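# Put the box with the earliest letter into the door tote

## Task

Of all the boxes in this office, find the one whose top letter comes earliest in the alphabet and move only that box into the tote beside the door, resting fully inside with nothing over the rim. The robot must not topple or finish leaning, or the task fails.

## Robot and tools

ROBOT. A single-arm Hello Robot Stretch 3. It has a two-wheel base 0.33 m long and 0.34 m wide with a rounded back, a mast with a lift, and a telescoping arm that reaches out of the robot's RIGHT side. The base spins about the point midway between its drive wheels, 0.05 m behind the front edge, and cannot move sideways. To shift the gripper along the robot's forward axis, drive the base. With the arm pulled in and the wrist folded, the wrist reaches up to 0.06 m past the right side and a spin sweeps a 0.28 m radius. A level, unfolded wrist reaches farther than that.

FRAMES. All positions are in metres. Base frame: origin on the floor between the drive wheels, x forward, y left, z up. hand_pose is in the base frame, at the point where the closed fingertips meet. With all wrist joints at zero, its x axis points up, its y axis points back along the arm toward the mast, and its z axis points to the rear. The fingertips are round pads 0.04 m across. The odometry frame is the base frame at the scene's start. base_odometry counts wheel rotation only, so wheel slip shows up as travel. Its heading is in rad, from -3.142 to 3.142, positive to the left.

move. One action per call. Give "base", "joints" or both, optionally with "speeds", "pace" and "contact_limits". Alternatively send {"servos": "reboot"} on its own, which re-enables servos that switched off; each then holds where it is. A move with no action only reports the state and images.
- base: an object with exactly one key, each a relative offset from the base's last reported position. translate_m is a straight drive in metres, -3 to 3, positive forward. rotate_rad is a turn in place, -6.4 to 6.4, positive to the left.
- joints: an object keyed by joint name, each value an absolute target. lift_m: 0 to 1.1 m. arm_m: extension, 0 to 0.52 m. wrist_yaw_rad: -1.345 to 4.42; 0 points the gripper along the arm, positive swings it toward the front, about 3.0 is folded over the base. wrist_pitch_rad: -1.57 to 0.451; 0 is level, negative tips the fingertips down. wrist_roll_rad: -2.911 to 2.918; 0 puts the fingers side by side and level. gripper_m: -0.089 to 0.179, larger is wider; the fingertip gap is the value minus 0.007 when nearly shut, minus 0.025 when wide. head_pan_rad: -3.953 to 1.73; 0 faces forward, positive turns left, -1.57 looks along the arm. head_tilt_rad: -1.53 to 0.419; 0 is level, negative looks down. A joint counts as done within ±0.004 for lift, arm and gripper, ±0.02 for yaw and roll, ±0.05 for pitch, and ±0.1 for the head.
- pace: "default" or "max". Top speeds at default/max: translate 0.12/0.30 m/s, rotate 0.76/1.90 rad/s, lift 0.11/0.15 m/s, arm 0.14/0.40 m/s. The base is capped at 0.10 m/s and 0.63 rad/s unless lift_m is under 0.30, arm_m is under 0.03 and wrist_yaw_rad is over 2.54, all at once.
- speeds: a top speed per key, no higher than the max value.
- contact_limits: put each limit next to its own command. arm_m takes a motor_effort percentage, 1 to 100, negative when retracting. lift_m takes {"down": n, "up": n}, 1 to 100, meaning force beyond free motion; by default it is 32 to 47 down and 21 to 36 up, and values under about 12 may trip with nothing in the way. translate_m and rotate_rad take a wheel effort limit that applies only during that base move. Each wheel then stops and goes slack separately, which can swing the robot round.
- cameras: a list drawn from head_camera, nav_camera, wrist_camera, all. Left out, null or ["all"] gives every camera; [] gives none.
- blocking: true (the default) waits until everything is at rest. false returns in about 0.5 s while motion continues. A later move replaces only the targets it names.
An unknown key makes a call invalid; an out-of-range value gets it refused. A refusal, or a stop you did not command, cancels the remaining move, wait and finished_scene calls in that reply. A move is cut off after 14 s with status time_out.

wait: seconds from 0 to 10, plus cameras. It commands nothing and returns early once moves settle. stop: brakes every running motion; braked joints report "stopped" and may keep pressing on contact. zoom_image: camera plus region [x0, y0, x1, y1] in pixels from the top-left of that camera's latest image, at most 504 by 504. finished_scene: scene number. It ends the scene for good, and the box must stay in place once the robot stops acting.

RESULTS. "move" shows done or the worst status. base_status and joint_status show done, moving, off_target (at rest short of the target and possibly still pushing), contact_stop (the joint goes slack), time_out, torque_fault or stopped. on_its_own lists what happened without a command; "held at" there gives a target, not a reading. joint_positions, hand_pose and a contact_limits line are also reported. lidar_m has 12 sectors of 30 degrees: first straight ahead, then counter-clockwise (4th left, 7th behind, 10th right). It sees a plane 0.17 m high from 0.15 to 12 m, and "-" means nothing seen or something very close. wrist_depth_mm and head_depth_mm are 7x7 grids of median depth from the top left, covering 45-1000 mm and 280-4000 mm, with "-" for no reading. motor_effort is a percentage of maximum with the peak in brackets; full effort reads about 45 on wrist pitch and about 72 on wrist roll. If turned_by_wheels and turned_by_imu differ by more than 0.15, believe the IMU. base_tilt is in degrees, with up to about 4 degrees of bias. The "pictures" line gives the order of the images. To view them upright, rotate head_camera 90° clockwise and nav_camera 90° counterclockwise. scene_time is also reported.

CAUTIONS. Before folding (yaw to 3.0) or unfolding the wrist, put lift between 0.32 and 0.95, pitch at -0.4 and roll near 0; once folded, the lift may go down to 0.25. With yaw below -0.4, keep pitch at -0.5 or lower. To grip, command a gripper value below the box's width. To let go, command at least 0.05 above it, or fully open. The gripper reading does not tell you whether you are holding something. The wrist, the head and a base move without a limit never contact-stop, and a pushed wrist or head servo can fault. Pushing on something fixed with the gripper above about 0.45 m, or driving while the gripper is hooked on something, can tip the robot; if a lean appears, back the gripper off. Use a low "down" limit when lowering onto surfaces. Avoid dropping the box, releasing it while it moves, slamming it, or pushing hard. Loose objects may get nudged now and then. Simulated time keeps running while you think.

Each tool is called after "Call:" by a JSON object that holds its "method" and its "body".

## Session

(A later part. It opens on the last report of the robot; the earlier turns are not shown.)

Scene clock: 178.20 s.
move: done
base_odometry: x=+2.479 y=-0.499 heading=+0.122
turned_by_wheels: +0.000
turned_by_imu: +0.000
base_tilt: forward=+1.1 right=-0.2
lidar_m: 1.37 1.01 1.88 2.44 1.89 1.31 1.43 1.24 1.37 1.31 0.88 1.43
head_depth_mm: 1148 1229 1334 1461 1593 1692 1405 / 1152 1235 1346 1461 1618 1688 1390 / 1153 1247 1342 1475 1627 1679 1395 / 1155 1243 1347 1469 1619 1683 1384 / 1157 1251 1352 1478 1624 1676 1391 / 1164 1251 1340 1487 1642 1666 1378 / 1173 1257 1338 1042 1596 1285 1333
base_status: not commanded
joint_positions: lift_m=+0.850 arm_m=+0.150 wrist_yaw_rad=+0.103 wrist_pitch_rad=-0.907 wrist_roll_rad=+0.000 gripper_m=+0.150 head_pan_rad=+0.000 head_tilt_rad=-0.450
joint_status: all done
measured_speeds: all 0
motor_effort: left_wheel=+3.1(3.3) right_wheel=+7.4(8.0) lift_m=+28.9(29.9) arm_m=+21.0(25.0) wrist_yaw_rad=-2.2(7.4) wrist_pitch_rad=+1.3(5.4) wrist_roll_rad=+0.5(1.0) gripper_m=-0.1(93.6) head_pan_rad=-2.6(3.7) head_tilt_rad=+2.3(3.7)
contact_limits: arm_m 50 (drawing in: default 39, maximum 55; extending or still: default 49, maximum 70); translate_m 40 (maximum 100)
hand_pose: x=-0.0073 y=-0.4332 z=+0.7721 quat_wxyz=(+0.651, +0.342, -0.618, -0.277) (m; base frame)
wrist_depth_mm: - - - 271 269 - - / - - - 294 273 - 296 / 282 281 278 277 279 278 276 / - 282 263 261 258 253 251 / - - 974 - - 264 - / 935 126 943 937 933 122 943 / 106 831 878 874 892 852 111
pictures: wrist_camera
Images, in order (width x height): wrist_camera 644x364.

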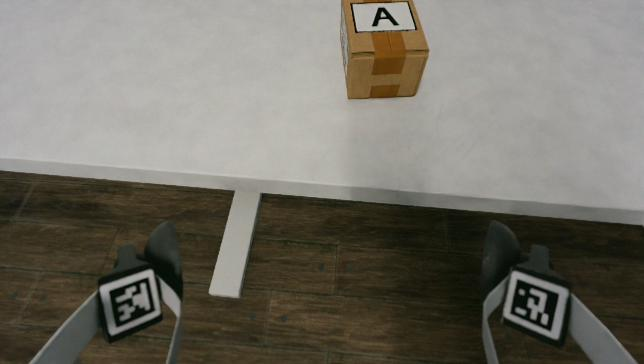

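Call:
{"method": "move", "body": {}}

Scene clock: 200.17 s.
base_odometry: x=+2.479 y=-0.499 heading=+0.122
turned_by_wheels: +0.000
turned_by_imu: +0.000
base_tilt: forward=+0.9 right=-0.2
lidar_m: 1.36 1.01 1.88 2.45 1.89 1.31 1.43 1.24 1.37 1.31 0.88 1.43
head_depth_mm: 1144 1226 1339 1460 1608 1694 1397 / 1153 1235 1337 1464 1611 1691 1391 / 1152 1239 1346 1472 1617 1680 1397 / 1155 1242 1348 1471 1624 1677 1392 / 1159 1251 1355 1482 1636 1680 1375 / 1162 1255 1347 1486 1647 1680 1379 / 1168 1267 1340 1040 1602 1281 1343
base_status: not commanded
joint_positions: lift_m=+0.850 arm_m=+0.150 wrist_yaw_rad=+0.103 wrist_pitch_rad=-0.907 wrist_roll_rad=+0.000 gripper_m=+0.150 head_pan_rad=+0.000 head_tilt_rad=-0.450
joint_status: all done
measured_speeds: all 0
motor_effort: left_wheel=+3.2(3.3) right_wheel=+7.7(8.0) lift_m=+27.2(29.9) arm_m=+13.7(25.0) wrist_yaw_rad=-2.1(7.4) wrist_pitch_rad=+1.1(5.4) wrist_roll_rad=+0.8(1.0) gripper_m=-0.6(93.6) head_pan_rad=-3.2(3.7) head_tilt_rad=+3.3(3.7)
contact_limits: arm_m 50 (drawing in: default 39, maximum 55; extending or still: default 49, maximum 70); translate_m 40 (maximum 100)
hand_pose: x=-0.0073 y=-0.4332 z=+0.7721 quat_wxyz=(+0.651, +0.342, -0.618, -0.277) (m; base frame)
wrist_depth_mm: - - - 272 268 - - / - - - 295 275 - 298 / 281 280 280 280 278 275 274 / - 281 262 260 256 252 251 / - - 987 - - 265 976 / 941 126 930 955 935 122 952 / 107 853 856 884 872 857 111
pictures: head_camera (sideways), nav_camera (sideways), wrist_camera
Images, in order (width x height): head_camera 896x504, nav_camera 672x504, wrist_camera 644x364.

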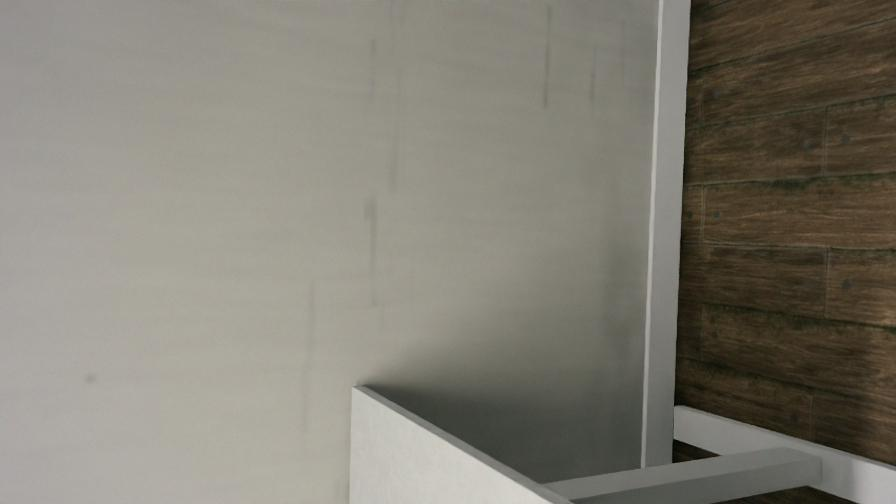

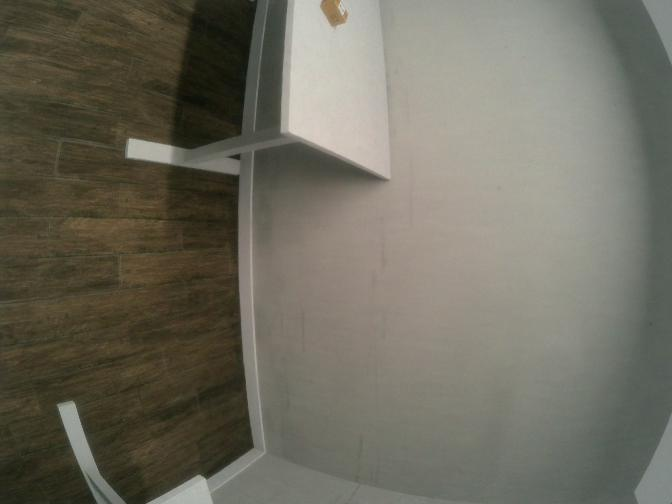

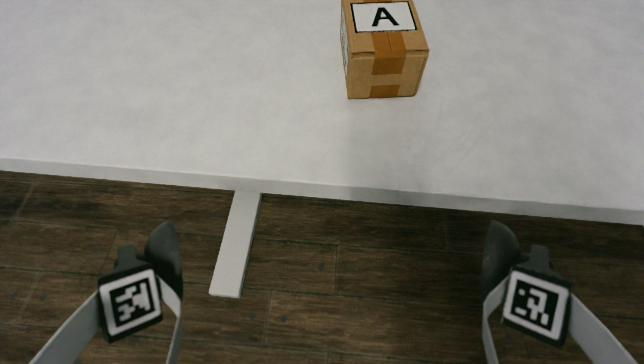

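Call:
{"method": "zoom_image", "body": {"camera": "wrist_camera", "region": [300, 0, 470, 120]}}

Scaled by 2.965.

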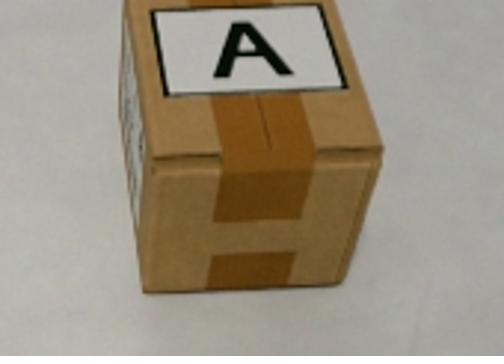

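Call:
{"method": "move", "body": {"base": {"translate_m": -0.034}, "joints": {"wrist_yaw_rad": 0.165, "arm_m": 0.27}, "cameras": ["wrist_camera"]}}

Scene clock: 225.07 s.
move: done
base_odometry: x=+2.445 y=-0.503 heading=+0.122
turned_by_wheels: +0.000
turned_by_imu: +0.001
base_tilt: forward=+0.9 right=-0.2
lidar_m: 1.40 1.05 1.90 2.44 1.86 1.28 1.44 1.21 1.28 1.31 0.89 1.47
head_depth_mm: 1175 1265 1371 1486 1641 1702 1403 / 1179 1266 1369 1492 1655 1697 1393 / 1183 1270 1375 1506 1655 1683 1394 / 1188 1278 1389 1507 1659 1681 1394 / 1189 1277 1386 1530 1676 1688 1390 / 1195 1290 1368 1526 1678 1682 1391 / 1201 1293 1365 1040 1612 1366 1356
base_status: done
joint_positions: lift_m=+0.850 arm_m=+0.270 wrist_yaw_rad=+0.162 wrist_pitch_rad=-0.908 wrist_roll_rad=+0.000 gripper_m=+0.150 head_pan_rad=+0.000 head_tilt_rad=-0.450
joint_status: all done
measured_speeds: all 0
motor_effort: left_wheel=-3.3(9.9) right_wheel=-5.4(9.2) lift_m=+24.6(25.7) arm_m=+22.4(25.3) wrist_yaw_rad=+3.1(4.8) wrist_pitch_rad=+1.1(1.6) wrist_roll_rad=+0.7(1.0) gripper_m=+0.0(1.1) head_pan_rad=-3.7(3.7) head_tilt_rad=+2.1(3.2)
hand_pose: x=+0.0008 y=-0.5519 z=+0.7720 quat_wxyz=(+0.659, +0.361, -0.608, -0.258) (m; base frame)
wrist_depth_mm: - - - - - - - / - - - 232 295 299 296 / 281 279 278 216 271 276 276 / 256 255 253 202 246 249 250 / 232 231 229 226 230 229 232 / 213 126 211 212 212 123 212 / 107 204 202 197 197 190 112
pictures: wrist_camera
Images, in order (width x height): wrist_camera 644x364.

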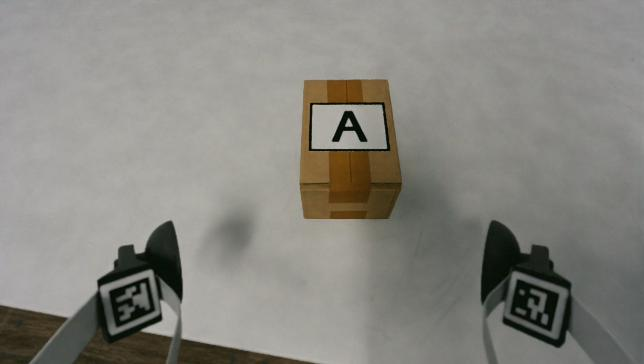

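Call:
{"method": "move", "body": {"base": {"translate_m": -0.0125}, "joints": {"arm_m": 0.357}, "cameras": ["wrist_camera"]}}

Call:
{"method": "move", "body": {"joints": {"lift_m": 0.812}, "contact_limits": {"lift_m": {"down": 12}}, "cameras": ["wrist_camera"]}}

Scene clock: 234.60 s.
move: done
base_odometry: x=+2.433 y=-0.504 heading=+0.122
turned_by_wheels: +0.000
turned_by_imu: +0.001
base_tilt: forward=+1.1 right=-0.1
lidar_m: 1.41 1.06 1.91 2.44 1.85 1.26 1.44 1.20 1.27 1.31 0.90 1.48
head_depth_mm: 1186 1283 1388 1511 1661 1699 1391 / 1184 1283 1384 1513 1645 1684 1383 / 1194 1283 1391 1524 1682 1689 1399 / 1201 1285 1393 1530 1679 1684 1396 / 1195 1291 1399 1540 1688 1669 1383 / 1208 1306 1385 1538 1702 1672 1392 / 1207 1300 1378 1039 1262 1362 1351
base_status: done
joint_positions: lift_m=+0.850 arm_m=+0.357 wrist_yaw_rad=+0.162 wrist_pitch_rad=-0.908 wrist_roll_rad=+0.000 gripper_m=+0.150 head_pan_rad=+0.000 head_tilt_rad=-0.450
joint_status: all done
measured_speeds: all 0
motor_effort: left_wheel=-5.0(8.9) right_wheel=-6.1(9.6) lift_m=+21.7(22.8) arm_m=+22.6(25.7) wrist_yaw_rad=+2.9(3.6) wrist_pitch_rad=+1.2(1.7) wrist_roll_rad=+0.8(1.1) gripper_m=-0.4(1.3) head_pan_rad=-3.1(4.4) head_tilt_rad=+1.9(2.7)
hand_pose: x=+0.0008 y=-0.6389 z=+0.7719 quat_wxyz=(+0.659, +0.361, -0.608, -0.258) (m; base frame)
wrist_depth_mm: - - - - - - - / - - - 296 299 300 302 / 277 277 275 281 276 275 276 / 252 252 250 245 251 249 252 / 232 232 225 176 231 228 228 / 212 126 206 162 213 123 211 / 106 192 192 153 197 190 112
pictures: wrist_camera
Images, in order (width x height): wrist_camera 644x364.

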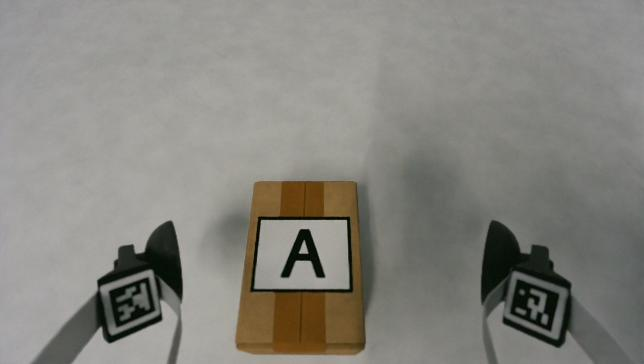

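Scene clock: 235.77 s.
move: done
base_odometry: x=+2.433 y=-0.504 heading=+0.122
turned_by_wheels: +0.000
turned_by_imu: +0.000
base_tilt: forward=+1.0 right=-0.1
lidar_m: 1.41 1.06 1.90 2.44 1.86 1.26 1.44 1.20 1.27 1.31 0.89 1.48
head_depth_mm: 1180 1276 1381 1504 1661 1693 1404 / 1194 1282 1386 1514 1660 1695 1396 / 1190 1284 1386 1515 1671 1690 1397 / 1195 1292 1394 1526 1685 1687 1386 / 1205 1293 1406 1545 1691 1684 1390 / 1206 1298 1385 1550 1698 1677 1383 / 1207 1307 1381 1041 1254 1368 1350
base_status: not commanded
joint_positions: lift_m=+0.812 arm_m=+0.357 wrist_yaw_rad=+0.162 wrist_pitch_rad=-0.908 wrist_roll_rad=+0.000 gripper_m=+0.150 head_pan_rad=+0.000 head_tilt_rad=-0.450
joint_status: all done
measured_speeds: all 0
motor_effort: left_wheel=-5.0(5.4) right_wheel=-6.6(6.8) lift_m=+19.4(21.1) arm_m=+22.0(23.4) wrist_yaw_rad=+3.4(3.6) wrist_pitch_rad=+1.1(1.6) wrist_roll_rad=+0.9(0.9) gripper_m=-0.7(1.0) head_pan_rad=-2.1(3.4) head_tilt_rad=+2.3(3.0)
contact_limits: lift_m down 12 (down: maximum 72; up: maximum 65)
hand_pose: x=+0.0008 y=-0.6389 z=+0.7339 quat_wxyz=(+0.659, +0.361, -0.608, -0.258) (m; base frame)
wrist_depth_mm: 287 281 285 284 283 284 281 / 254 256 253 251 251 251 252 / 230 229 227 226 226 227 227 / 208 206 200 147 205 205 205 / 192 190 138 136 189 187 189 / 178 126 128 125 175 123 173 / - 157 120 120 162 159 110
pictures: wrist_camera
Images, in order (width x height): wrist_camera 644x364.

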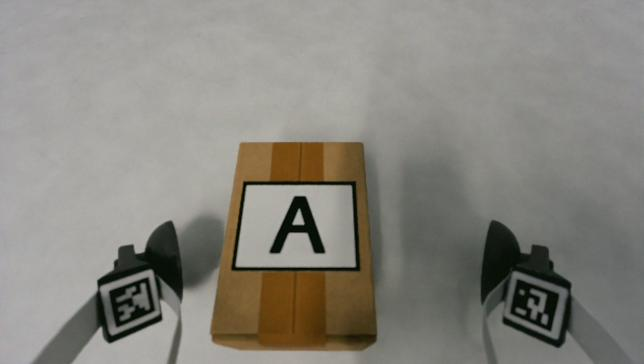

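Call:
{"method": "move", "body": {"base": {"translate_m": 0.0125}, "cameras": ["wrist_camera"]}}

Call:
{"method": "move", "body": {"joints": {"gripper_m": 0.05}, "cameras": ["wrist_camera"]}}

Scene clock: 242.47 s.
move: done
base_odometry: x=+2.445 y=-0.503 heading=+0.122
turned_by_wheels: +0.000
turned_by_imu: +0.001
base_tilt: forward=+1.0 right=+0.1
lidar_m: 1.40 1.04 1.89 2.44 1.86 1.28 1.44 1.21 1.28 1.31 0.89 1.47
head_depth_mm: 1167 1266 1366 1489 1636 1701 1388 / 1174 1271 1369 1501 1643 1686 1394 / 1187 1272 1371 1502 1650 1685 1394 / 1178 1276 1383 1515 1658 1681 1392 / 1188 1286 1386 1520 1683 1673 1386 / 1198 1291 1376 1527 1679 1678 1380 / 1194 1293 1359 1039 1619 1361 1350
base_status: done
joint_positions: lift_m=+0.812 arm_m=+0.357 wrist_yaw_rad=+0.162 wrist_pitch_rad=-0.908 wrist_roll_rad=+0.000 gripper_m=+0.150 head_pan_rad=+0.000 head_tilt_rad=-0.450
joint_status: not commanded
measured_speeds: all 0
motor_effort: left_wheel=+6.2(9.4) right_wheel=+6.2(9.0) lift_m=+19.5(19.9) arm_m=+17.3(18.7) wrist_yaw_rad=+3.2(3.6) wrist_pitch_rad=+1.3(1.7) wrist_roll_rad=+1.0(1.0) gripper_m=+0.3(1.2) head_pan_rad=-1.9(3.3) head_tilt_rad=+1.6(3.1)
contact_limits: lift_m down 12 (down: maximum 72; up: maximum 65)
hand_pose: x=+0.0008 y=-0.6389 z=+0.7339 quat_wxyz=(+0.659, +0.361, -0.608, -0.258) (m; base frame)
wrist_depth_mm: 289 279 284 288 284 283 282 / 255 255 256 255 253 253 251 / 230 229 228 228 227 227 226 / 208 208 207 149 202 205 205 / 191 190 191 136 185 189 189 / 178 126 173 125 169 123 173 / - 158 160 117 157 159 110
pictures: wrist_camera
Images, in order (width x height): wrist_camera 644x364.

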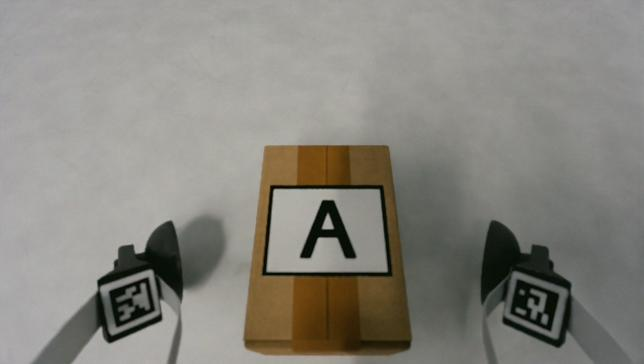

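Scene clock: 244.00 s.
move: done
base_odometry: x=+2.445 y=-0.503 heading=+0.122
turned_by_wheels: +0.000
turned_by_imu: +0.000
base_tilt: forward=+0.9 right=-0.2
lidar_m: 1.40 1.04 1.89 2.45 1.86 1.28 1.43 1.22 1.28 1.31 0.89 1.46
head_depth_mm: 1173 1265 1366 1490 1645 1707 1403 / 1175 1269 1388 1493 1653 1695 1399 / 1179 1278 1373 1511 1650 1673 1397 / 1184 1276 1391 1515 1664 1701 1392 / 1187 1281 1390 1528 1671 1670 1386 / 1196 1290 1382 1532 1675 1677 1380 / 1196 1292 1359 1039 1613 1366 1355
base_status: not commanded
joint_positions: lift_m=+0.812 arm_m=+0.357 wrist_yaw_rad=+0.166 wrist_pitch_rad=-0.904 wrist_roll_rad=+0.000 gripper_m=+0.051 head_pan_rad=+0.000 head_tilt_rad=-0.450
joint_status: all done
measured_speeds: all 0
motor_effort: left_wheel=+6.1(6.4) right_wheel=+5.7(6.5) lift_m=+19.6(19.9) arm_m=+15.6(17.2) wrist_yaw_rad=-0.1(3.5) wrist_pitch_rad=+0.4(1.7) wrist_roll_rad=+0.7(1.0) gripper_m=-14.3(96.0) head_pan_rad=-2.1(2.8) head_tilt_rad=+1.8(2.5)
contact_limits: lift_m down 12 (down: maximum 72; up: maximum 65)
hand_pose: x=+0.0015 y=-0.6397 z=+0.7345 quat_wxyz=(+0.660, +0.360, -0.608, -0.255) (m; base frame)
wrist_depth_mm: 285 285 290 285 289 286 288 / 260 260 257 256 255 255 253 / 232 231 230 231 230 230 228 / 211 209 209 150 203 209 208 / 192 193 153 136 149 189 189 / 176 177 129 126 127 176 175 / 164 109 129 119 158 158 162
pictures: wrist_camera
Images, in order (width x height): wrist_camera 644x364.

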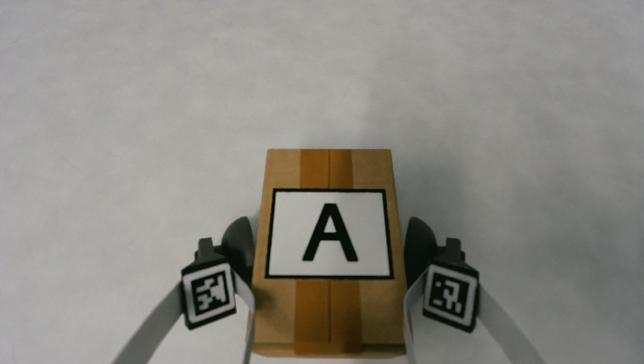

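Grip well aligned. Close firmly and lift.

Call:
{"method": "move", "body": {"joints": {"gripper_m": 0.01}, "cameras": []}}

Call:
{"method": "move", "body": {"joints": {"lift_m": 0.93}, "cameras": ["wrist_camera"]}}

Scene clock: 247.07 s.
move: done
base_odometry: x=+2.445 y=-0.503 heading=+0.122
turned_by_wheels: +0.000
turned_by_imu: +0.000
base_tilt: forward=+1.0 right=+0.0
lidar_m: 1.40 1.05 1.89 2.45 1.87 1.28 1.44 1.21 1.28 1.31 0.89 1.47
head_depth_mm: 1170 1269 1367 1493 1636 1685 1397 / 1180 1273 1380 1499 1661 1691 1398 / 1180 1275 1385 1490 1664 1681 1395 / 1186 1274 1396 1507 1672 1676 1395 / 1189 1282 1397 1531 1671 1669 1386 / 1197 1290 1382 1529 1683 1677 1377 / 1201 1292 1369 1036 1612 1362 1344
base_status: not commanded
joint_positions: lift_m=+0.812 arm_m=+0.357 wrist_yaw_rad=+0.166 wrist_pitch_rad=-0.902 wrist_roll_rad=+0.000 gripper_m=+0.012 head_pan_rad=+0.000 head_tilt_rad=-0.450
joint_status: all done
measured_speeds: all 0
motor_effort: left_wheel=+6.3(6.4) right_wheel=+5.2(5.9) lift_m=+20.0(20.3) arm_m=+12.4(14.0) wrist_yaw_rad=-0.7(0.7) wrist_pitch_rad=+0.3(0.7) wrist_roll_rad=+0.8(1.0) gripper_m=-31.0(99.7) head_pan_rad=-1.7(3.0) head_tilt_rad=+1.1(2.7)
contact_limits: lift_m down 12 (down: maximum 72; up: maximum 65)
hand_pose: x=+0.0015 y=-0.6400 z=+0.7347 quat_wxyz=(+0.660, +0.360, -0.608, -0.255) (m; base frame)
wrist_depth_mm: 286 286 291 287 288 290 288 / 259 260 258 257 257 254 254 / 233 232 231 231 230 230 228 / 211 210 210 151 204 208 209 / 192 191 185 137 148 192 190 / 177 176 129 127 129 175 175 / 165 159 159 119 157 157 162
pictures: none
No camera images: "cameras" was empty.

Scene clock: 248.97 s.
move: done
base_odometry: x=+2.445 y=-0.503 heading=+0.122
turned_by_wheels: +0.000
turned_by_imu: +0.000
base_tilt: forward=+1.0 right=-0.3
lidar_m: 1.40 1.04 1.89 2.44 1.86 1.28 1.43 1.21 1.28 1.31 0.89 1.47
head_depth_mm: 1172 1260 1367 1484 1645 1698 1400 / 1175 1264 1373 1498 1647 1699 1398 / 1185 1269 1378 1507 1656 1673 1390 / 1186 1276 1381 1522 1669 1680 1388 / 1196 1286 1386 1522 1682 1679 1392 / 1196 1296 1370 1514 1673 1675 1383 / 1196 1289 1370 1040 1617 1356 1348
base_status: not commanded
joint_positions: lift_m=+0.930 arm_m=+0.357 wrist_yaw_rad=+0.166 wrist_pitch_rad=-0.913 wrist_roll_rad=+0.000 gripper_m=+0.014 head_pan_rad=+0.000 head_tilt_rad=-0.450
joint_status: all done
measured_speeds: all 0
motor_effort: left_wheel=+5.8(6.2) right_wheel=+5.0(5.6) lift_m=+32.2(34.4) arm_m=+10.5(12.6) wrist_yaw_rad=-0.2(0.7) wrist_pitch_rad=+2.3(2.6) wrist_roll_rad=+0.9(1.2) gripper_m=-15.2(31.6) head_pan_rad=-2.2(3.1) head_tilt_rad=+1.1(2.5)
hand_pose: x=+0.0011 y=-0.6376 z=+0.8512 quat_wxyz=(+0.659, +0.364, -0.606, -0.258) (m; base frame)
wrist_depth_mm: 931 - - - - - - / - - - - - - - / - - - - - - - / - - - 150 149 - - / - - 150 137 140 - - / 290 292 128 127 129 290 289 / 270 263 131 119 131 261 269
pictures: wrist_camera
Images, in order (width x height): wrist_camera 644x364.

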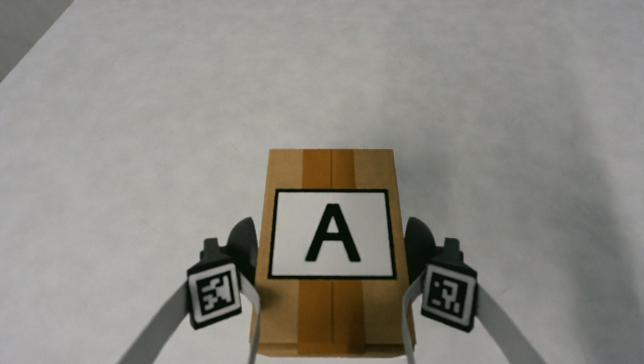

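Call:
{"method": "move", "body": {"joints": {"arm_m": 0.0}, "cameras": []}}

Call:
{"method": "move", "body": {"base": {"rotate_rad": 1.985}, "joints": {"lift_m": 0.6, "head_pan_rad": -0.1, "head_tilt_rad": -0.45}, "cameras": ["head_camera", "nav_camera"]}}

Call:
{"method": "move", "body": {"base": {"translate_m": 1.1}, "contact_limits": {"translate_m": 40}, "cameras": ["head_camera", "nav_camera"]}}

Scene clock: 285.77 s.
move: done
base_odometry: x=+2.445 y=-0.503 heading=+0.122
turned_by_wheels: +0.000
turned_by_imu: +0.001
base_tilt: forward=+1.0 right=+0.0
lidar_m: 1.40 1.05 1.89 2.44 1.86 1.28 1.44 1.22 1.28 1.31 0.89 1.46
head_depth_mm: 1170 1266 1374 1494 1640 1702 1394 / 1181 1267 1377 1506 1655 1686 1394 / 1184 1269 1376 1506 1658 1694 1385 / 1186 1275 1385 1522 1662 1680 1391 / 1185 1285 1388 1505 1684 1673 1381 / 1196 1286 1380 1525 1680 1677 1394 / 1194 1292 1370 1039 1623 1364 1354
base_status: not commanded
joint_positions: lift_m=+0.930 arm_m=+0.002 wrist_yaw_rad=+0.166 wrist_pitch_rad=-0.914 wrist_roll_rad=+0.000 gripper_m=+0.014 head_pan_rad=+0.000 head_tilt_rad=-0.450
joint_status: all done
joint sent to its limit — arm_m, lower limit.
measured_speeds: all 0
motor_effort: left_wheel=+5.9(5.9) right_wheel=+4.9(6.0) lift_m=+31.7(32.3) arm_m=-21.9(25.3) wrist_yaw_rad=-0.4(1.0) wrist_pitch_rad=+2.2(2.7) wrist_roll_rad=+0.8(1.1) gripper_m=-14.8(15.8) head_pan_rad=-1.7(3.5) head_tilt_rad=+0.3(2.4)
hand_pose: x=+0.0011 y=-0.2823 z=+0.8511 quat_wxyz=(+0.659, +0.364, -0.606, -0.258) (m; base frame)
wrist_depth_mm: - - - - - - - / - - - - - - - / - - - - - - - / - - - 150 - - - / - - 153 137 148 - - / - - 128 127 128 - - / 965 969 127 119 121 942 936
pictures: none
No camera images: "cameras" was empty.

Scene clock: 290.00 s.
move: done
base_odometry: x=+2.445 y=-0.503 heading=+2.106
turned_by_wheels: +1.984
turned_by_imu: +1.978
base_tilt: forward=+0.9 right=-0.1
lidar_m: 2.46 1.28 1.28 1.21 1.44 1.31 0.89 1.54 1.40 1.05 1.73 2.44
head_depth_mm: 2035 2163 2350 2538 2141 1703 1402 / 2097 2255 2412 2601 2147 1703 1397 / 2169 2343 2486 2659 2145 1682 1387 / 2242 2402 2613 2751 2135 1679 1389 / 2314 2480 2709 2833 2132 1684 1387 / 2391 2606 2818 2907 2124 1674 1390 / 2485 2659 2908 2758 2060 1679 1376
base_status: done
joint_positions: lift_m=+0.600 arm_m=+0.002 wrist_yaw_rad=+0.166 wrist_pitch_rad=-0.914 wrist_roll_rad=+0.000 gripper_m=+0.014 head_pan_rad=-0.101 head_tilt_rad=-0.450
joint_status: all done
measured_speeds: all 0
motor_effort: left_wheel=-10.1(14.3) right_wheel=+11.1(15.9) lift_m=+20.3(29.5) arm_m=-22.3(22.7) wrist_yaw_rad=-0.2(0.9) wrist_pitch_rad=+2.4(2.7) wrist_roll_rad=+0.9(1.0) gripper_m=-15.0(16.2) head_pan_rad=-2.4(4.3) head_tilt_rad=+0.3(2.6)
hand_pose: x=+0.0011 y=-0.2823 z=+0.5211 quat_wxyz=(+0.659, +0.364, -0.606, -0.258) (m; base frame)
wrist_depth_mm: - - - - - - - / - 986 - 984 973 975 - / 907 908 869 907 907 893 887 / 795 819 829 150 793 796 815 / 752 727 154 137 147 734 743 / 690 685 129 127 128 681 672 / 648 634 127 119 121 616 618
pictures: head_camera (sideways), nav_camera (sideways)
Images, in order (width x height): head_camera 896x504, nav_camera 672x504.

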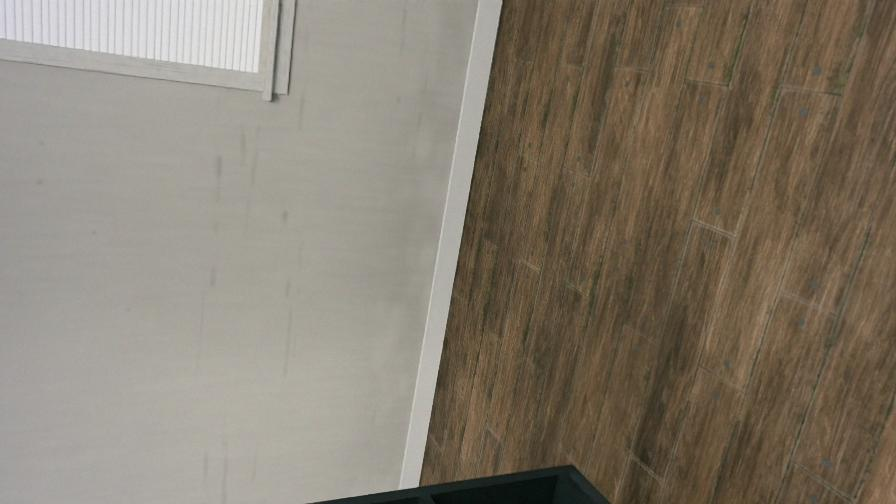

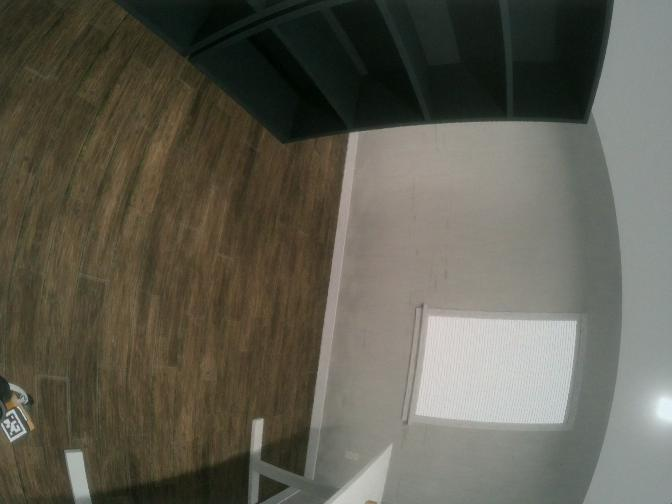

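Scene clock: 302.10 s.
move: done
base_odometry: x=+1.884 y=+0.443 heading=+2.106
turned_by_wheels: +0.000
turned_by_imu: +0.001
base_tilt: forward=+1.1 right=-0.3
lidar_m: 1.44 0.89 1.05 0.88 1.52 1.93 1.98 1.49 1.47 1.46 1.57 1.42
head_depth_mm: 1172 1246 1341 1444 1580 1670 1402 / 1204 1288 1395 1511 1647 1696 1393 / 1241 1334 1442 1570 1713 1692 1384 / 1278 1376 1487 1623 1792 1688 1389 / 1317 1425 1550 1692 1865 1680 1378 / 1367 1471 1608 1777 1921 1671 1384 / 1413 1538 1673 1850 2005 1679 1387
base_status: done
joint_positions: lift_m=+0.600 arm_m=+0.002 wrist_yaw_rad=+0.166 wrist_pitch_rad=-0.914 wrist_roll_rad=+0.000 gripper_m=+0.014 head_pan_rad=-0.101 head_tilt_rad=-0.450
joint_status: not commanded
measured_speeds: all 0
motor_effort: left_wheel=+0.2(12.1) right_wheel=+10.3(17.6) lift_m=+26.7(27.1) arm_m=-22.1(22.7) wrist_yaw_rad=-0.7(1.1) wrist_pitch_rad=+2.1(2.7) wrist_roll_rad=+0.8(1.1) gripper_m=-15.4(16.5) head_pan_rad=+0.0(3.9) head_tilt_rad=-0.2(1.4)
contact_limits: translate_m 40 (maximum 100)
hand_pose: x=+0.0011 y=-0.2823 z=+0.5211 quat_wxyz=(+0.659, +0.364, -0.606, -0.258) (m; base frame)
wrist_depth_mm: - - - - - - - / - - - 998 973 968 - / 901 898 872 907 920 893 893 / 808 800 817 150 817 816 841 / 741 729 154 137 148 729 749 / 685 685 129 127 128 677 667 / 646 615 127 119 121 611 629
pictures: head_camera (sideways), nav_camera (sideways)
Images, in order (width x height): head_camera 896x504, nav_camera 672x504.

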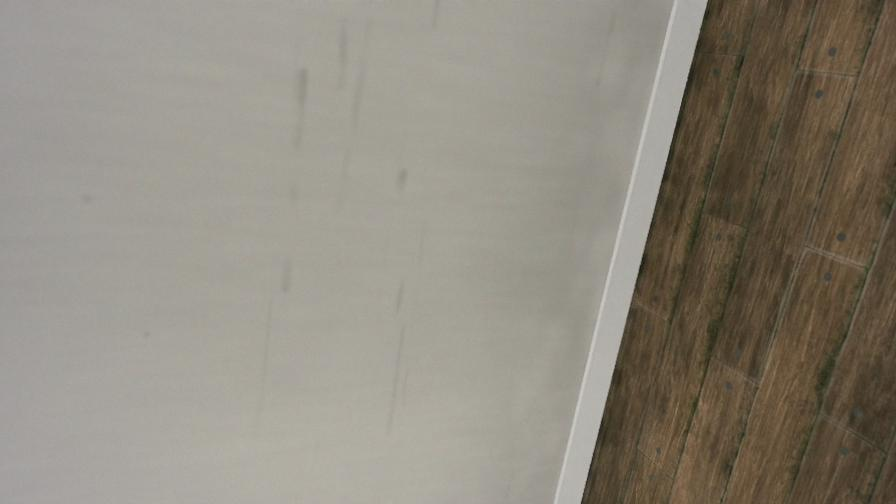

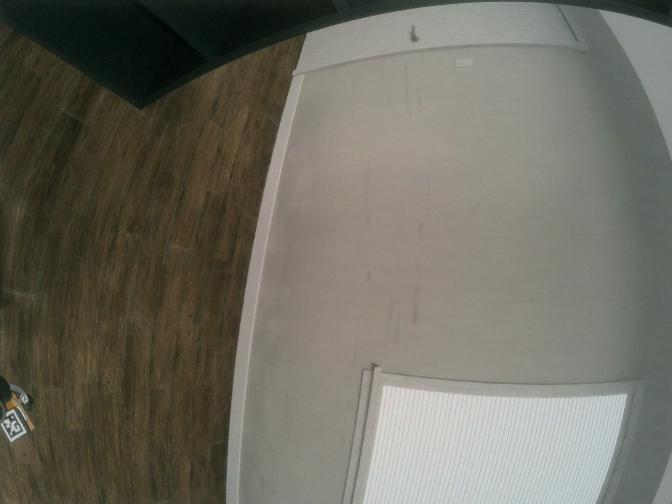

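Call:
{"method": "move", "body": {"base": {"translate_m": 1.0}, "contact_limits": {"translate_m": 40}, "cameras": []}}

Call:
{"method": "move", "body": {"base": {"rotate_rad": 1.205}, "cameras": ["head_camera", "nav_camera"]}}

Scene clock: 329.60 s.
move: done
base_odometry: x=+1.375 y=+1.303 heading=+2.106
turned_by_wheels: +0.000
turned_by_imu: +0.000
base_tilt: forward=+1.1 right=-0.1
lidar_m: 0.50 0.61 1.22 0.80 0.73 1.40 2.98 2.26 1.70 0.86 0.55 0.50
head_depth_mm: 379 404 435 469 510 560 622 / 389 416 448 487 531 586 650 / 401 430 464 505 554 610 684 / 412 444 481 525 578 640 722 / 426 460 499 546 605 675 761 / 440 476 518 569 632 712 810 / 455 494 539 595 665 749 861
base_status: done
joint_positions: lift_m=+0.600 arm_m=+0.002 wrist_yaw_rad=+0.166 wrist_pitch_rad=-0.914 wrist_roll_rad=+0.000 gripper_m=+0.014 head_pan_rad=-0.100 head_tilt_rad=-0.450
joint_status: not commanded
measured_speeds: all 0
motor_effort: left_wheel=+4.8(12.5) right_wheel=+5.4(14.1) lift_m=+32.6(32.9) arm_m=-22.3(22.5) wrist_yaw_rad=-0.8(1.0) wrist_pitch_rad=+2.3(2.8) wrist_roll_rad=+0.9(1.1) gripper_m=-15.5(16.0) head_pan_rad=+3.2(4.6) head_tilt_rad=-0.9(2.6)
contact_limits: translate_m 40 (maximum 100)
hand_pose: x=+0.0011 y=-0.2823 z=+0.5211 quat_wxyz=(+0.659, +0.364, -0.606, -0.258) (m; base frame)
wrist_depth_mm: 369 452 610 944 - - - / 391 492 674 948 977 996 984 / 421 544 747 879 907 896 900 / 449 587 759 150 800 809 794 / 486 642 153 138 148 740 737 / 526 631 128 127 128 673 688 / 553 623 128 120 121 606 630
pictures: none
No camera images: "cameras" was empty.

Scene clock: 332.60 s.
move: done
base_odometry: x=+1.375 y=+1.303 heading=-2.973
turned_by_wheels: +1.204
turned_by_imu: +1.201
base_tilt: forward=+1.0 right=-0.2
lidar_m: 1.75 0.66 0.63 2.31 3.07 2.22 1.70 0.72 0.52 0.50 0.52 0.70
head_depth_mm: 1297 1289 1354 1357 1361 1369 1330 / 1807 1806 1821 1822 1839 1670 1401 / 2254 2458 2631 2755 2146 1690 1387 / 2282 2442 2645 2801 2123 1674 1387 / 2262 2447 2621 2795 2140 1679 1388 / 2236 2416 2606 2759 2125 1679 1390 / 2247 2417 2646 2768 2118 1667 1384
base_status: done
joint_positions: lift_m=+0.600 arm_m=+0.002 wrist_yaw_rad=+0.166 wrist_pitch_rad=-0.914 wrist_roll_rad=+0.000 gripper_m=+0.014 head_pan_rad=-0.100 head_tilt_rad=-0.450
joint_status: not commanded
measured_speeds: all 0
motor_effort: left_wheel=-9.4(15.2) right_wheel=+11.6(15.8) lift_m=+32.3(32.6) arm_m=-21.9(22.7) wrist_yaw_rad=-0.5(0.9) wrist_pitch_rad=+2.2(2.7) wrist_roll_rad=+0.6(1.1) gripper_m=-14.0(16.3) head_pan_rad=+3.0(4.0) head_tilt_rad=-2.0(2.9)
hand_pose: x=+0.0011 y=-0.2823 z=+0.5211 quat_wxyz=(+0.659, +0.364, -0.606, -0.258) (m; base frame)
wrist_depth_mm: 353 334 317 306 289 275 264 / 427 403 383 357 338 320 305 / 552 501 463 417 403 382 360 / 731 678 594 150 480 474 440 / 742 743 155 138 148 623 567 / 679 697 128 128 129 680 674 / 648 633 128 119 121 624 628
pictures: head_camera (sideways), nav_camera (sideways)
Images, in order (width x height): head_camera 896x504, nav_camera 672x504.

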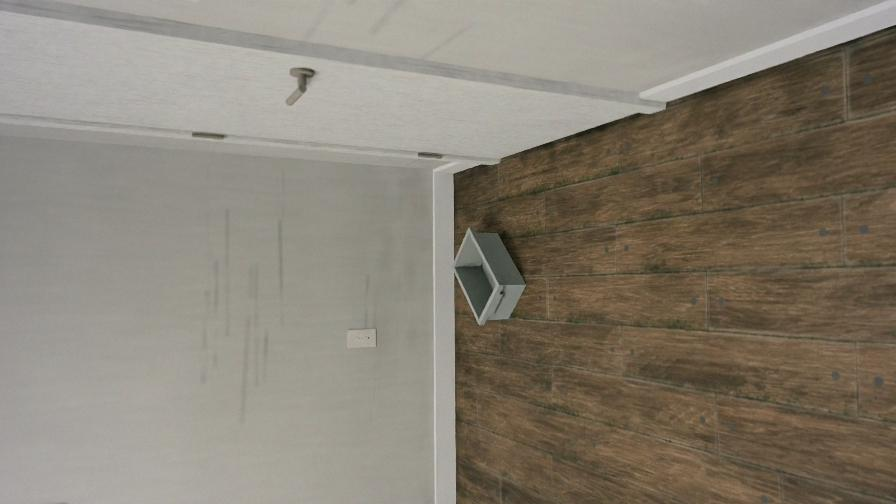

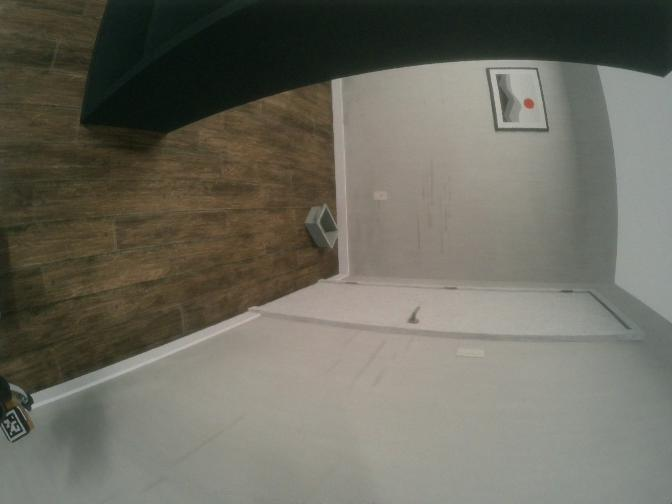

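Call:
{"method": "zoom_image", "body": {"camera": "head_camera", "region": [430, 200, 560, 340]}}

Scaled by 3.600 from the camera's 896x504 image, which has a finer 1280x720 frame.

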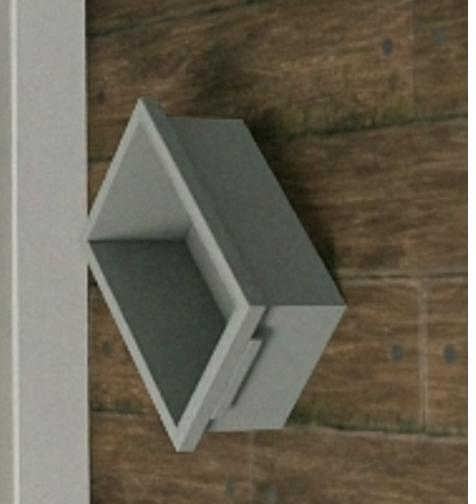

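Call:
{"method": "move", "body": {"base": {"translate_m": 1.06}, "contact_limits": {"translate_m": 40}, "cameras": []}}

Call:
{"method": "move", "body": {"base": {"rotate_rad": 0.5}, "joints": {"head_pan_rad": -0.55, "head_tilt_rad": -0.75}, "cameras": ["head_camera", "nav_camera"]}}

Scene clock: 417.97 s.
move: done
base_odometry: x=+0.330 y=+1.126 heading=-2.973
turned_by_wheels: +0.000
turned_by_imu: +0.001
base_tilt: forward=+1.0 right=-0.3
lidar_m: 1.56 1.61 2.18 0.70 0.56 0.67 2.03 0.69 0.50 0.48 0.50 0.64
head_depth_mm: 1294 1289 1203 1245 1236 1253 1269 / 1338 1451 1557 1678 1823 1600 1395 / 1338 1446 1569 1714 1896 1682 1388 / 1331 1427 1553 1703 1871 1640 1386 / 1323 1428 1541 1706 1858 1609 1387 / 1317 1419 1544 1676 1859 1676 1395 / 1315 1407 1538 1659 1843 1674 1381
base_status: done
joint_positions: lift_m=+0.600 arm_m=+0.002 wrist_yaw_rad=+0.166 wrist_pitch_rad=-0.914 wrist_roll_rad=+0.000 gripper_m=+0.014 head_pan_rad=-0.100 head_tilt_rad=-0.450
joint_status: not commanded
measured_speeds: all 0
motor_effort: left_wheel=+1.0(12.3) right_wheel=+9.6(17.0) lift_m=+30.9(32.2) arm_m=-15.2(20.8) wrist_yaw_rad=+0.0(1.1) wrist_pitch_rad=+2.5(2.8) wrist_roll_rad=+0.8(1.1) gripper_m=-14.6(16.3) head_pan_rad=+2.7(4.4) head_tilt_rad=-2.1(3.5)
contact_limits: translate_m 40 (maximum 100)
hand_pose: x=+0.0011 y=-0.2823 z=+0.5211 quat_wxyz=(+0.659, +0.364, -0.606, -0.258) (m; base frame)
wrist_depth_mm: 323 310 295 283 268 257 245 / 370 380 347 330 313 295 281 / 450 460 424 388 368 356 338 / 640 585 567 150 450 441 408 / 758 723 153 137 148 576 520 / 695 687 128 127 129 668 656 / 651 620 127 119 121 627 625
pictures: none
No camera images: "cameras" was empty.

Scene clock: 419.87 s.
move: done
base_odometry: x=+0.330 y=+1.126 heading=-2.474
turned_by_wheels: +0.499
turned_by_imu: +0.497
base_tilt: forward=+0.9 right=-0.2
lidar_m: 1.60 2.12 0.79 0.51 0.65 2.28 0.72 0.51 0.48 0.49 0.63 1.56
head_depth_mm: 1361 1485 1491 1434 1439 1324 1191 / 1379 1562 1802 1830 1560 1350 1183 / 1377 1563 1795 1859 1563 1342 1178 / 1377 1561 1778 1801 1559 1348 1187 / 1380 1547 1789 1874 1551 1340 1180 / 1376 1546 1789 1856 1557 1348 1178 / 1373 1561 1780 1871 1559 1344 1186
base_status: done
joint_positions: lift_m=+0.600 arm_m=+0.002 wrist_yaw_rad=+0.166 wrist_pitch_rad=-0.914 wrist_roll_rad=+0.000 gripper_m=+0.014 head_pan_rad=-0.554 head_tilt_rad=-0.754
joint_status: all done
measured_speeds: all 0
motor_effort: left_wheel=-11.3(14.9) right_wheel=+11.2(14.9) lift_m=+30.6(31.3) arm_m=-15.9(15.9) wrist_yaw_rad=-0.2(0.8) wrist_pitch_rad=+2.3(2.8) wrist_roll_rad=+0.8(1.2) gripper_m=-15.5(16.0) head_pan_rad=-0.6(4.8) head_tilt_rad=-2.0(5.3)
hand_pose: x=+0.0011 y=-0.2823 z=+0.5211 quat_wxyz=(+0.659, +0.364, -0.606, -0.258) (m; base frame)
wrist_depth_mm: - 683 469 372 313 259 223 / 990 928 574 433 351 291 245 / 920 918 788 504 410 327 275 / 798 824 797 150 461 384 306 / 760 734 154 137 147 445 346 / 684 682 129 126 128 518 410 / 655 617 128 120 121 560 487
pictures: head_camera (sideways), nav_camera (sideways)
Images, in order (width x height): head_camera 896x504, nav_camera 672x504.

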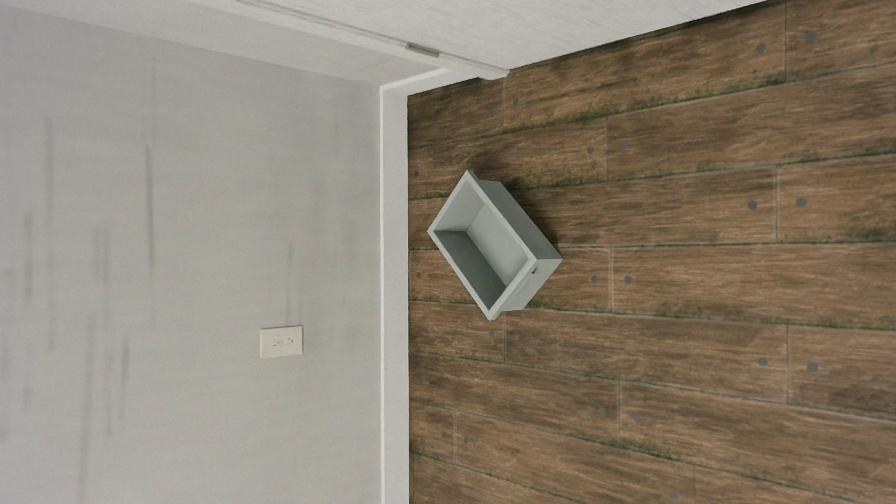

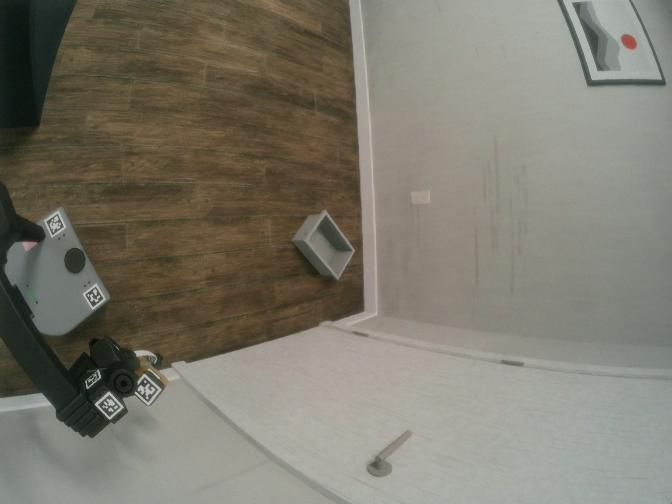

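Call:
{"method": "zoom_image", "body": {"camera": "head_camera", "region": [410, 150, 580, 340]}}

Scaled by 2.653 from the camera's 896x504 image, which has a finer 1280x720 frame.

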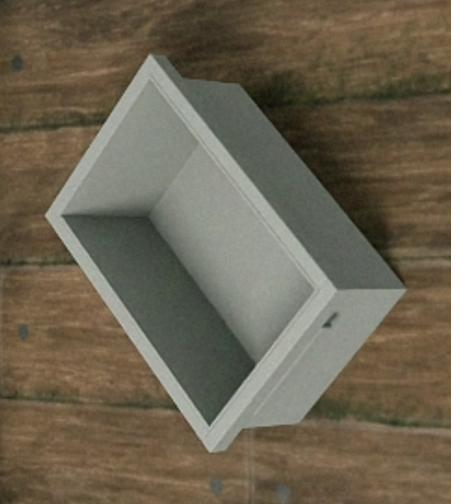

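Call:
{"method": "move", "body": {"base": {"translate_m": 1.155}, "joints": {"head_pan_rad": -1.6, "head_tilt_rad": -1.0}, "contact_limits": {"translate_m": 40}, "cameras": []}}

Call:
{"method": "move", "body": {"joints": {"wrist_yaw_rad": -1.24, "arm_m": 0.32, "lift_m": 0.45}}}

Scene clock: 471.07 s.
move: done
base_odometry: x=-0.577 y=+0.410 heading=-2.474
turned_by_wheels: +0.000
turned_by_imu: +0.001
base_tilt: forward=+1.0 right=-0.2
lidar_m: 0.56 0.74 1.79 1.78 1.25 1.18 1.50 1.04 0.98 0.82 0.57 0.54
head_depth_mm: 948 1077 1273 1463 1346 448 400 / 1003 1169 1378 1500 1328 430 428 / 1065 1240 1508 1506 1352 448 973 / 1054 1245 1508 1518 1330 721 994 / 902 1031 1207 1439 1354 1230 1120 / 782 879 1003 1170 1317 1229 1124 / 691 762 856 974 1142 1220 1117
base_status: done
joint_positions: lift_m=+0.600 arm_m=+0.002 wrist_yaw_rad=+0.166 wrist_pitch_rad=-0.914 wrist_roll_rad=+0.000 gripper_m=+0.014 head_pan_rad=-1.600 head_tilt_rad=-1.000
joint_status: all done
measured_speeds: all 0
motor_effort: left_wheel=+5.3(12.6) right_wheel=+6.5(15.7) lift_m=+29.7(30.9) arm_m=-18.8(22.5) wrist_yaw_rad=-0.1(1.0) wrist_pitch_rad=+2.3(2.8) wrist_roll_rad=+0.8(1.1) gripper_m=-15.2(16.3) head_pan_rad=+2.1(6.0) head_tilt_rad=-6.4(7.2)
contact_limits: translate_m 40 (maximum 100)
hand_pose: x=+0.0011 y=-0.2823 z=+0.5211 quat_wxyz=(+0.659, +0.364, -0.606, -0.258) (m; base frame)
wrist_depth_mm: 377 451 585 832 927 766 650 / 408 494 677 980 994 849 706 / 438 546 726 901 902 880 769 / 476 605 745 150 746 801 794 / 529 661 154 138 148 722 746 / 581 666 128 127 128 679 699 / 618 611 128 119 121 609 637
pictures: none
No camera images: "cameras" was empty.

Scene clock: 474.63 s.
move: done
base_odometry: x=-0.577 y=+0.410 heading=-2.474
turned_by_wheels: +0.000
turned_by_imu: +0.001
base_tilt: forward=+0.9 right=+0.0
lidar_m: 0.56 0.74 1.79 1.77 1.25 1.18 1.51 1.04 0.98 0.82 0.57 0.54
head_depth_mm: 949 1078 1275 1468 1355 1220 1123 / 1004 1169 1370 1453 663 586 532 / 1059 1241 1506 758 1335 1222 981 / 1059 1242 1511 1482 1331 1227 992 / 903 1036 1211 1442 1353 1229 1126 / 781 879 1007 1173 1319 1232 1119 / 690 763 855 975 1137 1213 1126
base_status: not commanded
joint_positions: lift_m=+0.450 arm_m=+0.320 wrist_yaw_rad=-1.237 wrist_pitch_rad=-0.914 wrist_roll_rad=+0.000 gripper_m=+0.014 head_pan_rad=-1.600 head_tilt_rad=-1.000
joint_status: all done
measured_speeds: all 0
motor_effort: left_wheel=+5.1(5.6) right_wheel=+6.4(6.8) lift_m=+21.0(26.9) arm_m=+23.3(26.7) wrist_yaw_rad=-2.0(5.9) wrist_pitch_rad=+2.3(2.7) wrist_roll_rad=+0.8(1.1) gripper_m=-15.4(15.8) head_pan_rad=+3.7(3.9) head_tilt_rad=-5.4(6.7)
contact_limits: translate_m 40 (maximum 100)
hand_pose: x=-0.1512 y=-0.5097 z=+0.3710 quat_wxyz=(+0.336, -0.113, -0.698, -0.623) (m; base frame)
wrist_depth_mm: 412 492 611 806 901 888 878 / 445 541 662 803 764 764 767 / 499 565 687 682 712 702 708 / 552 626 626 150 609 637 636 / 580 587 154 138 148 573 569 / 525 538 128 127 128 532 532 / 501 408 127 119 130 490 482
pictures: head_camera (sideways), nav_camera (sideways), wrist_camera
Images, in order (width x height): head_camera 896x504, nav_camera 672x504, wrist_camera 644x364.

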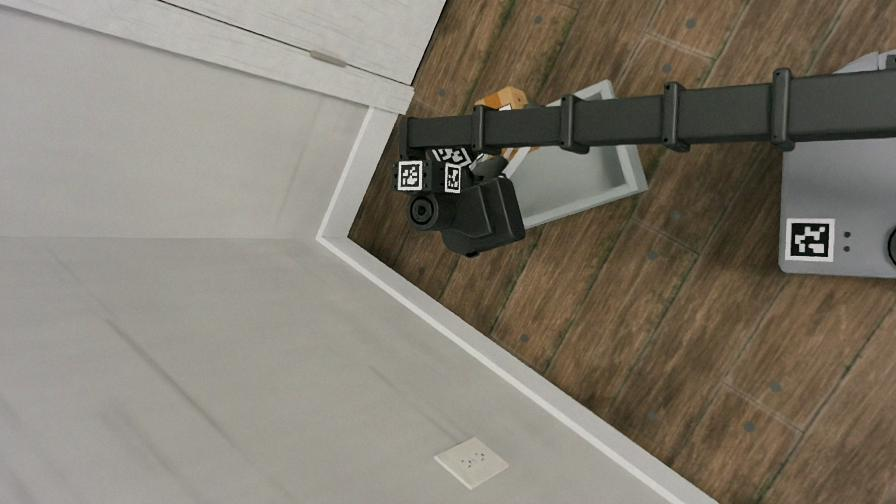

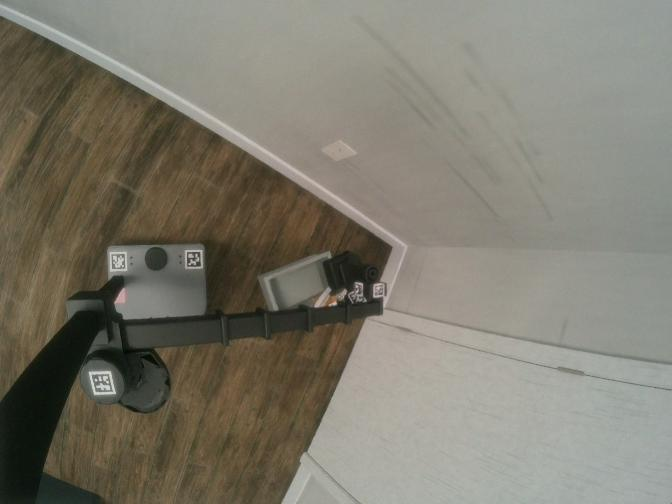

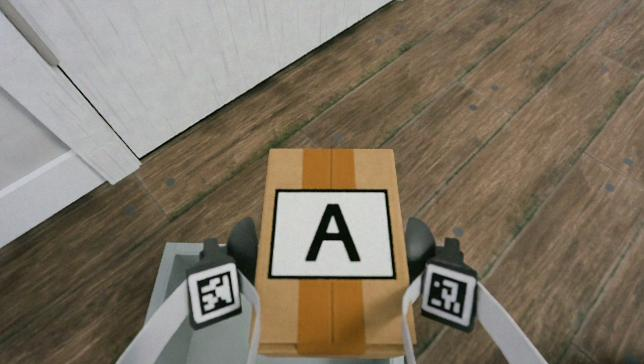

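Call:
{"method": "zoom_image", "body": {"camera": "wrist_camera", "region": [120, 210, 480, 364]}}

Call:
{"method": "zoom_image", "body": {"camera": "head_camera", "region": [440, 60, 680, 260]}}

Scaled by 1.400.

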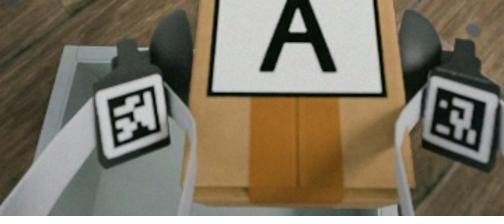

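Scaled by 2.100 from the camera's 896x504 image, which has a finer 1280x720 frame.

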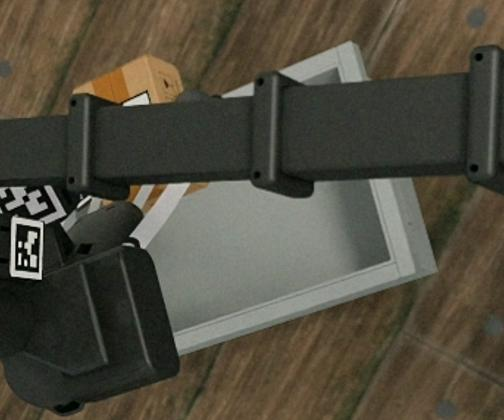

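Call:
{"method": "zoom_image", "body": {"camera": "head_camera", "region": [460, 70, 560, 180]}}

Scaled by 4.582 from the camera's 896x504 image, which has a finer 1280x720 frame.

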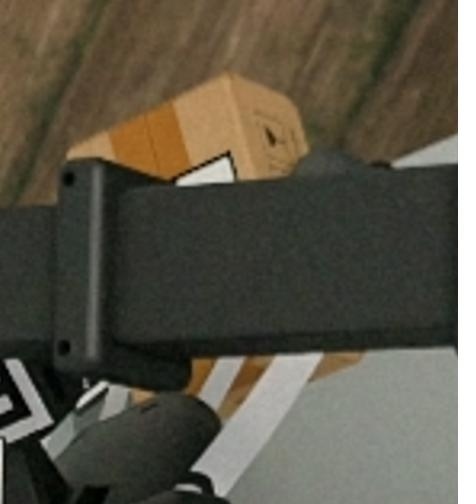

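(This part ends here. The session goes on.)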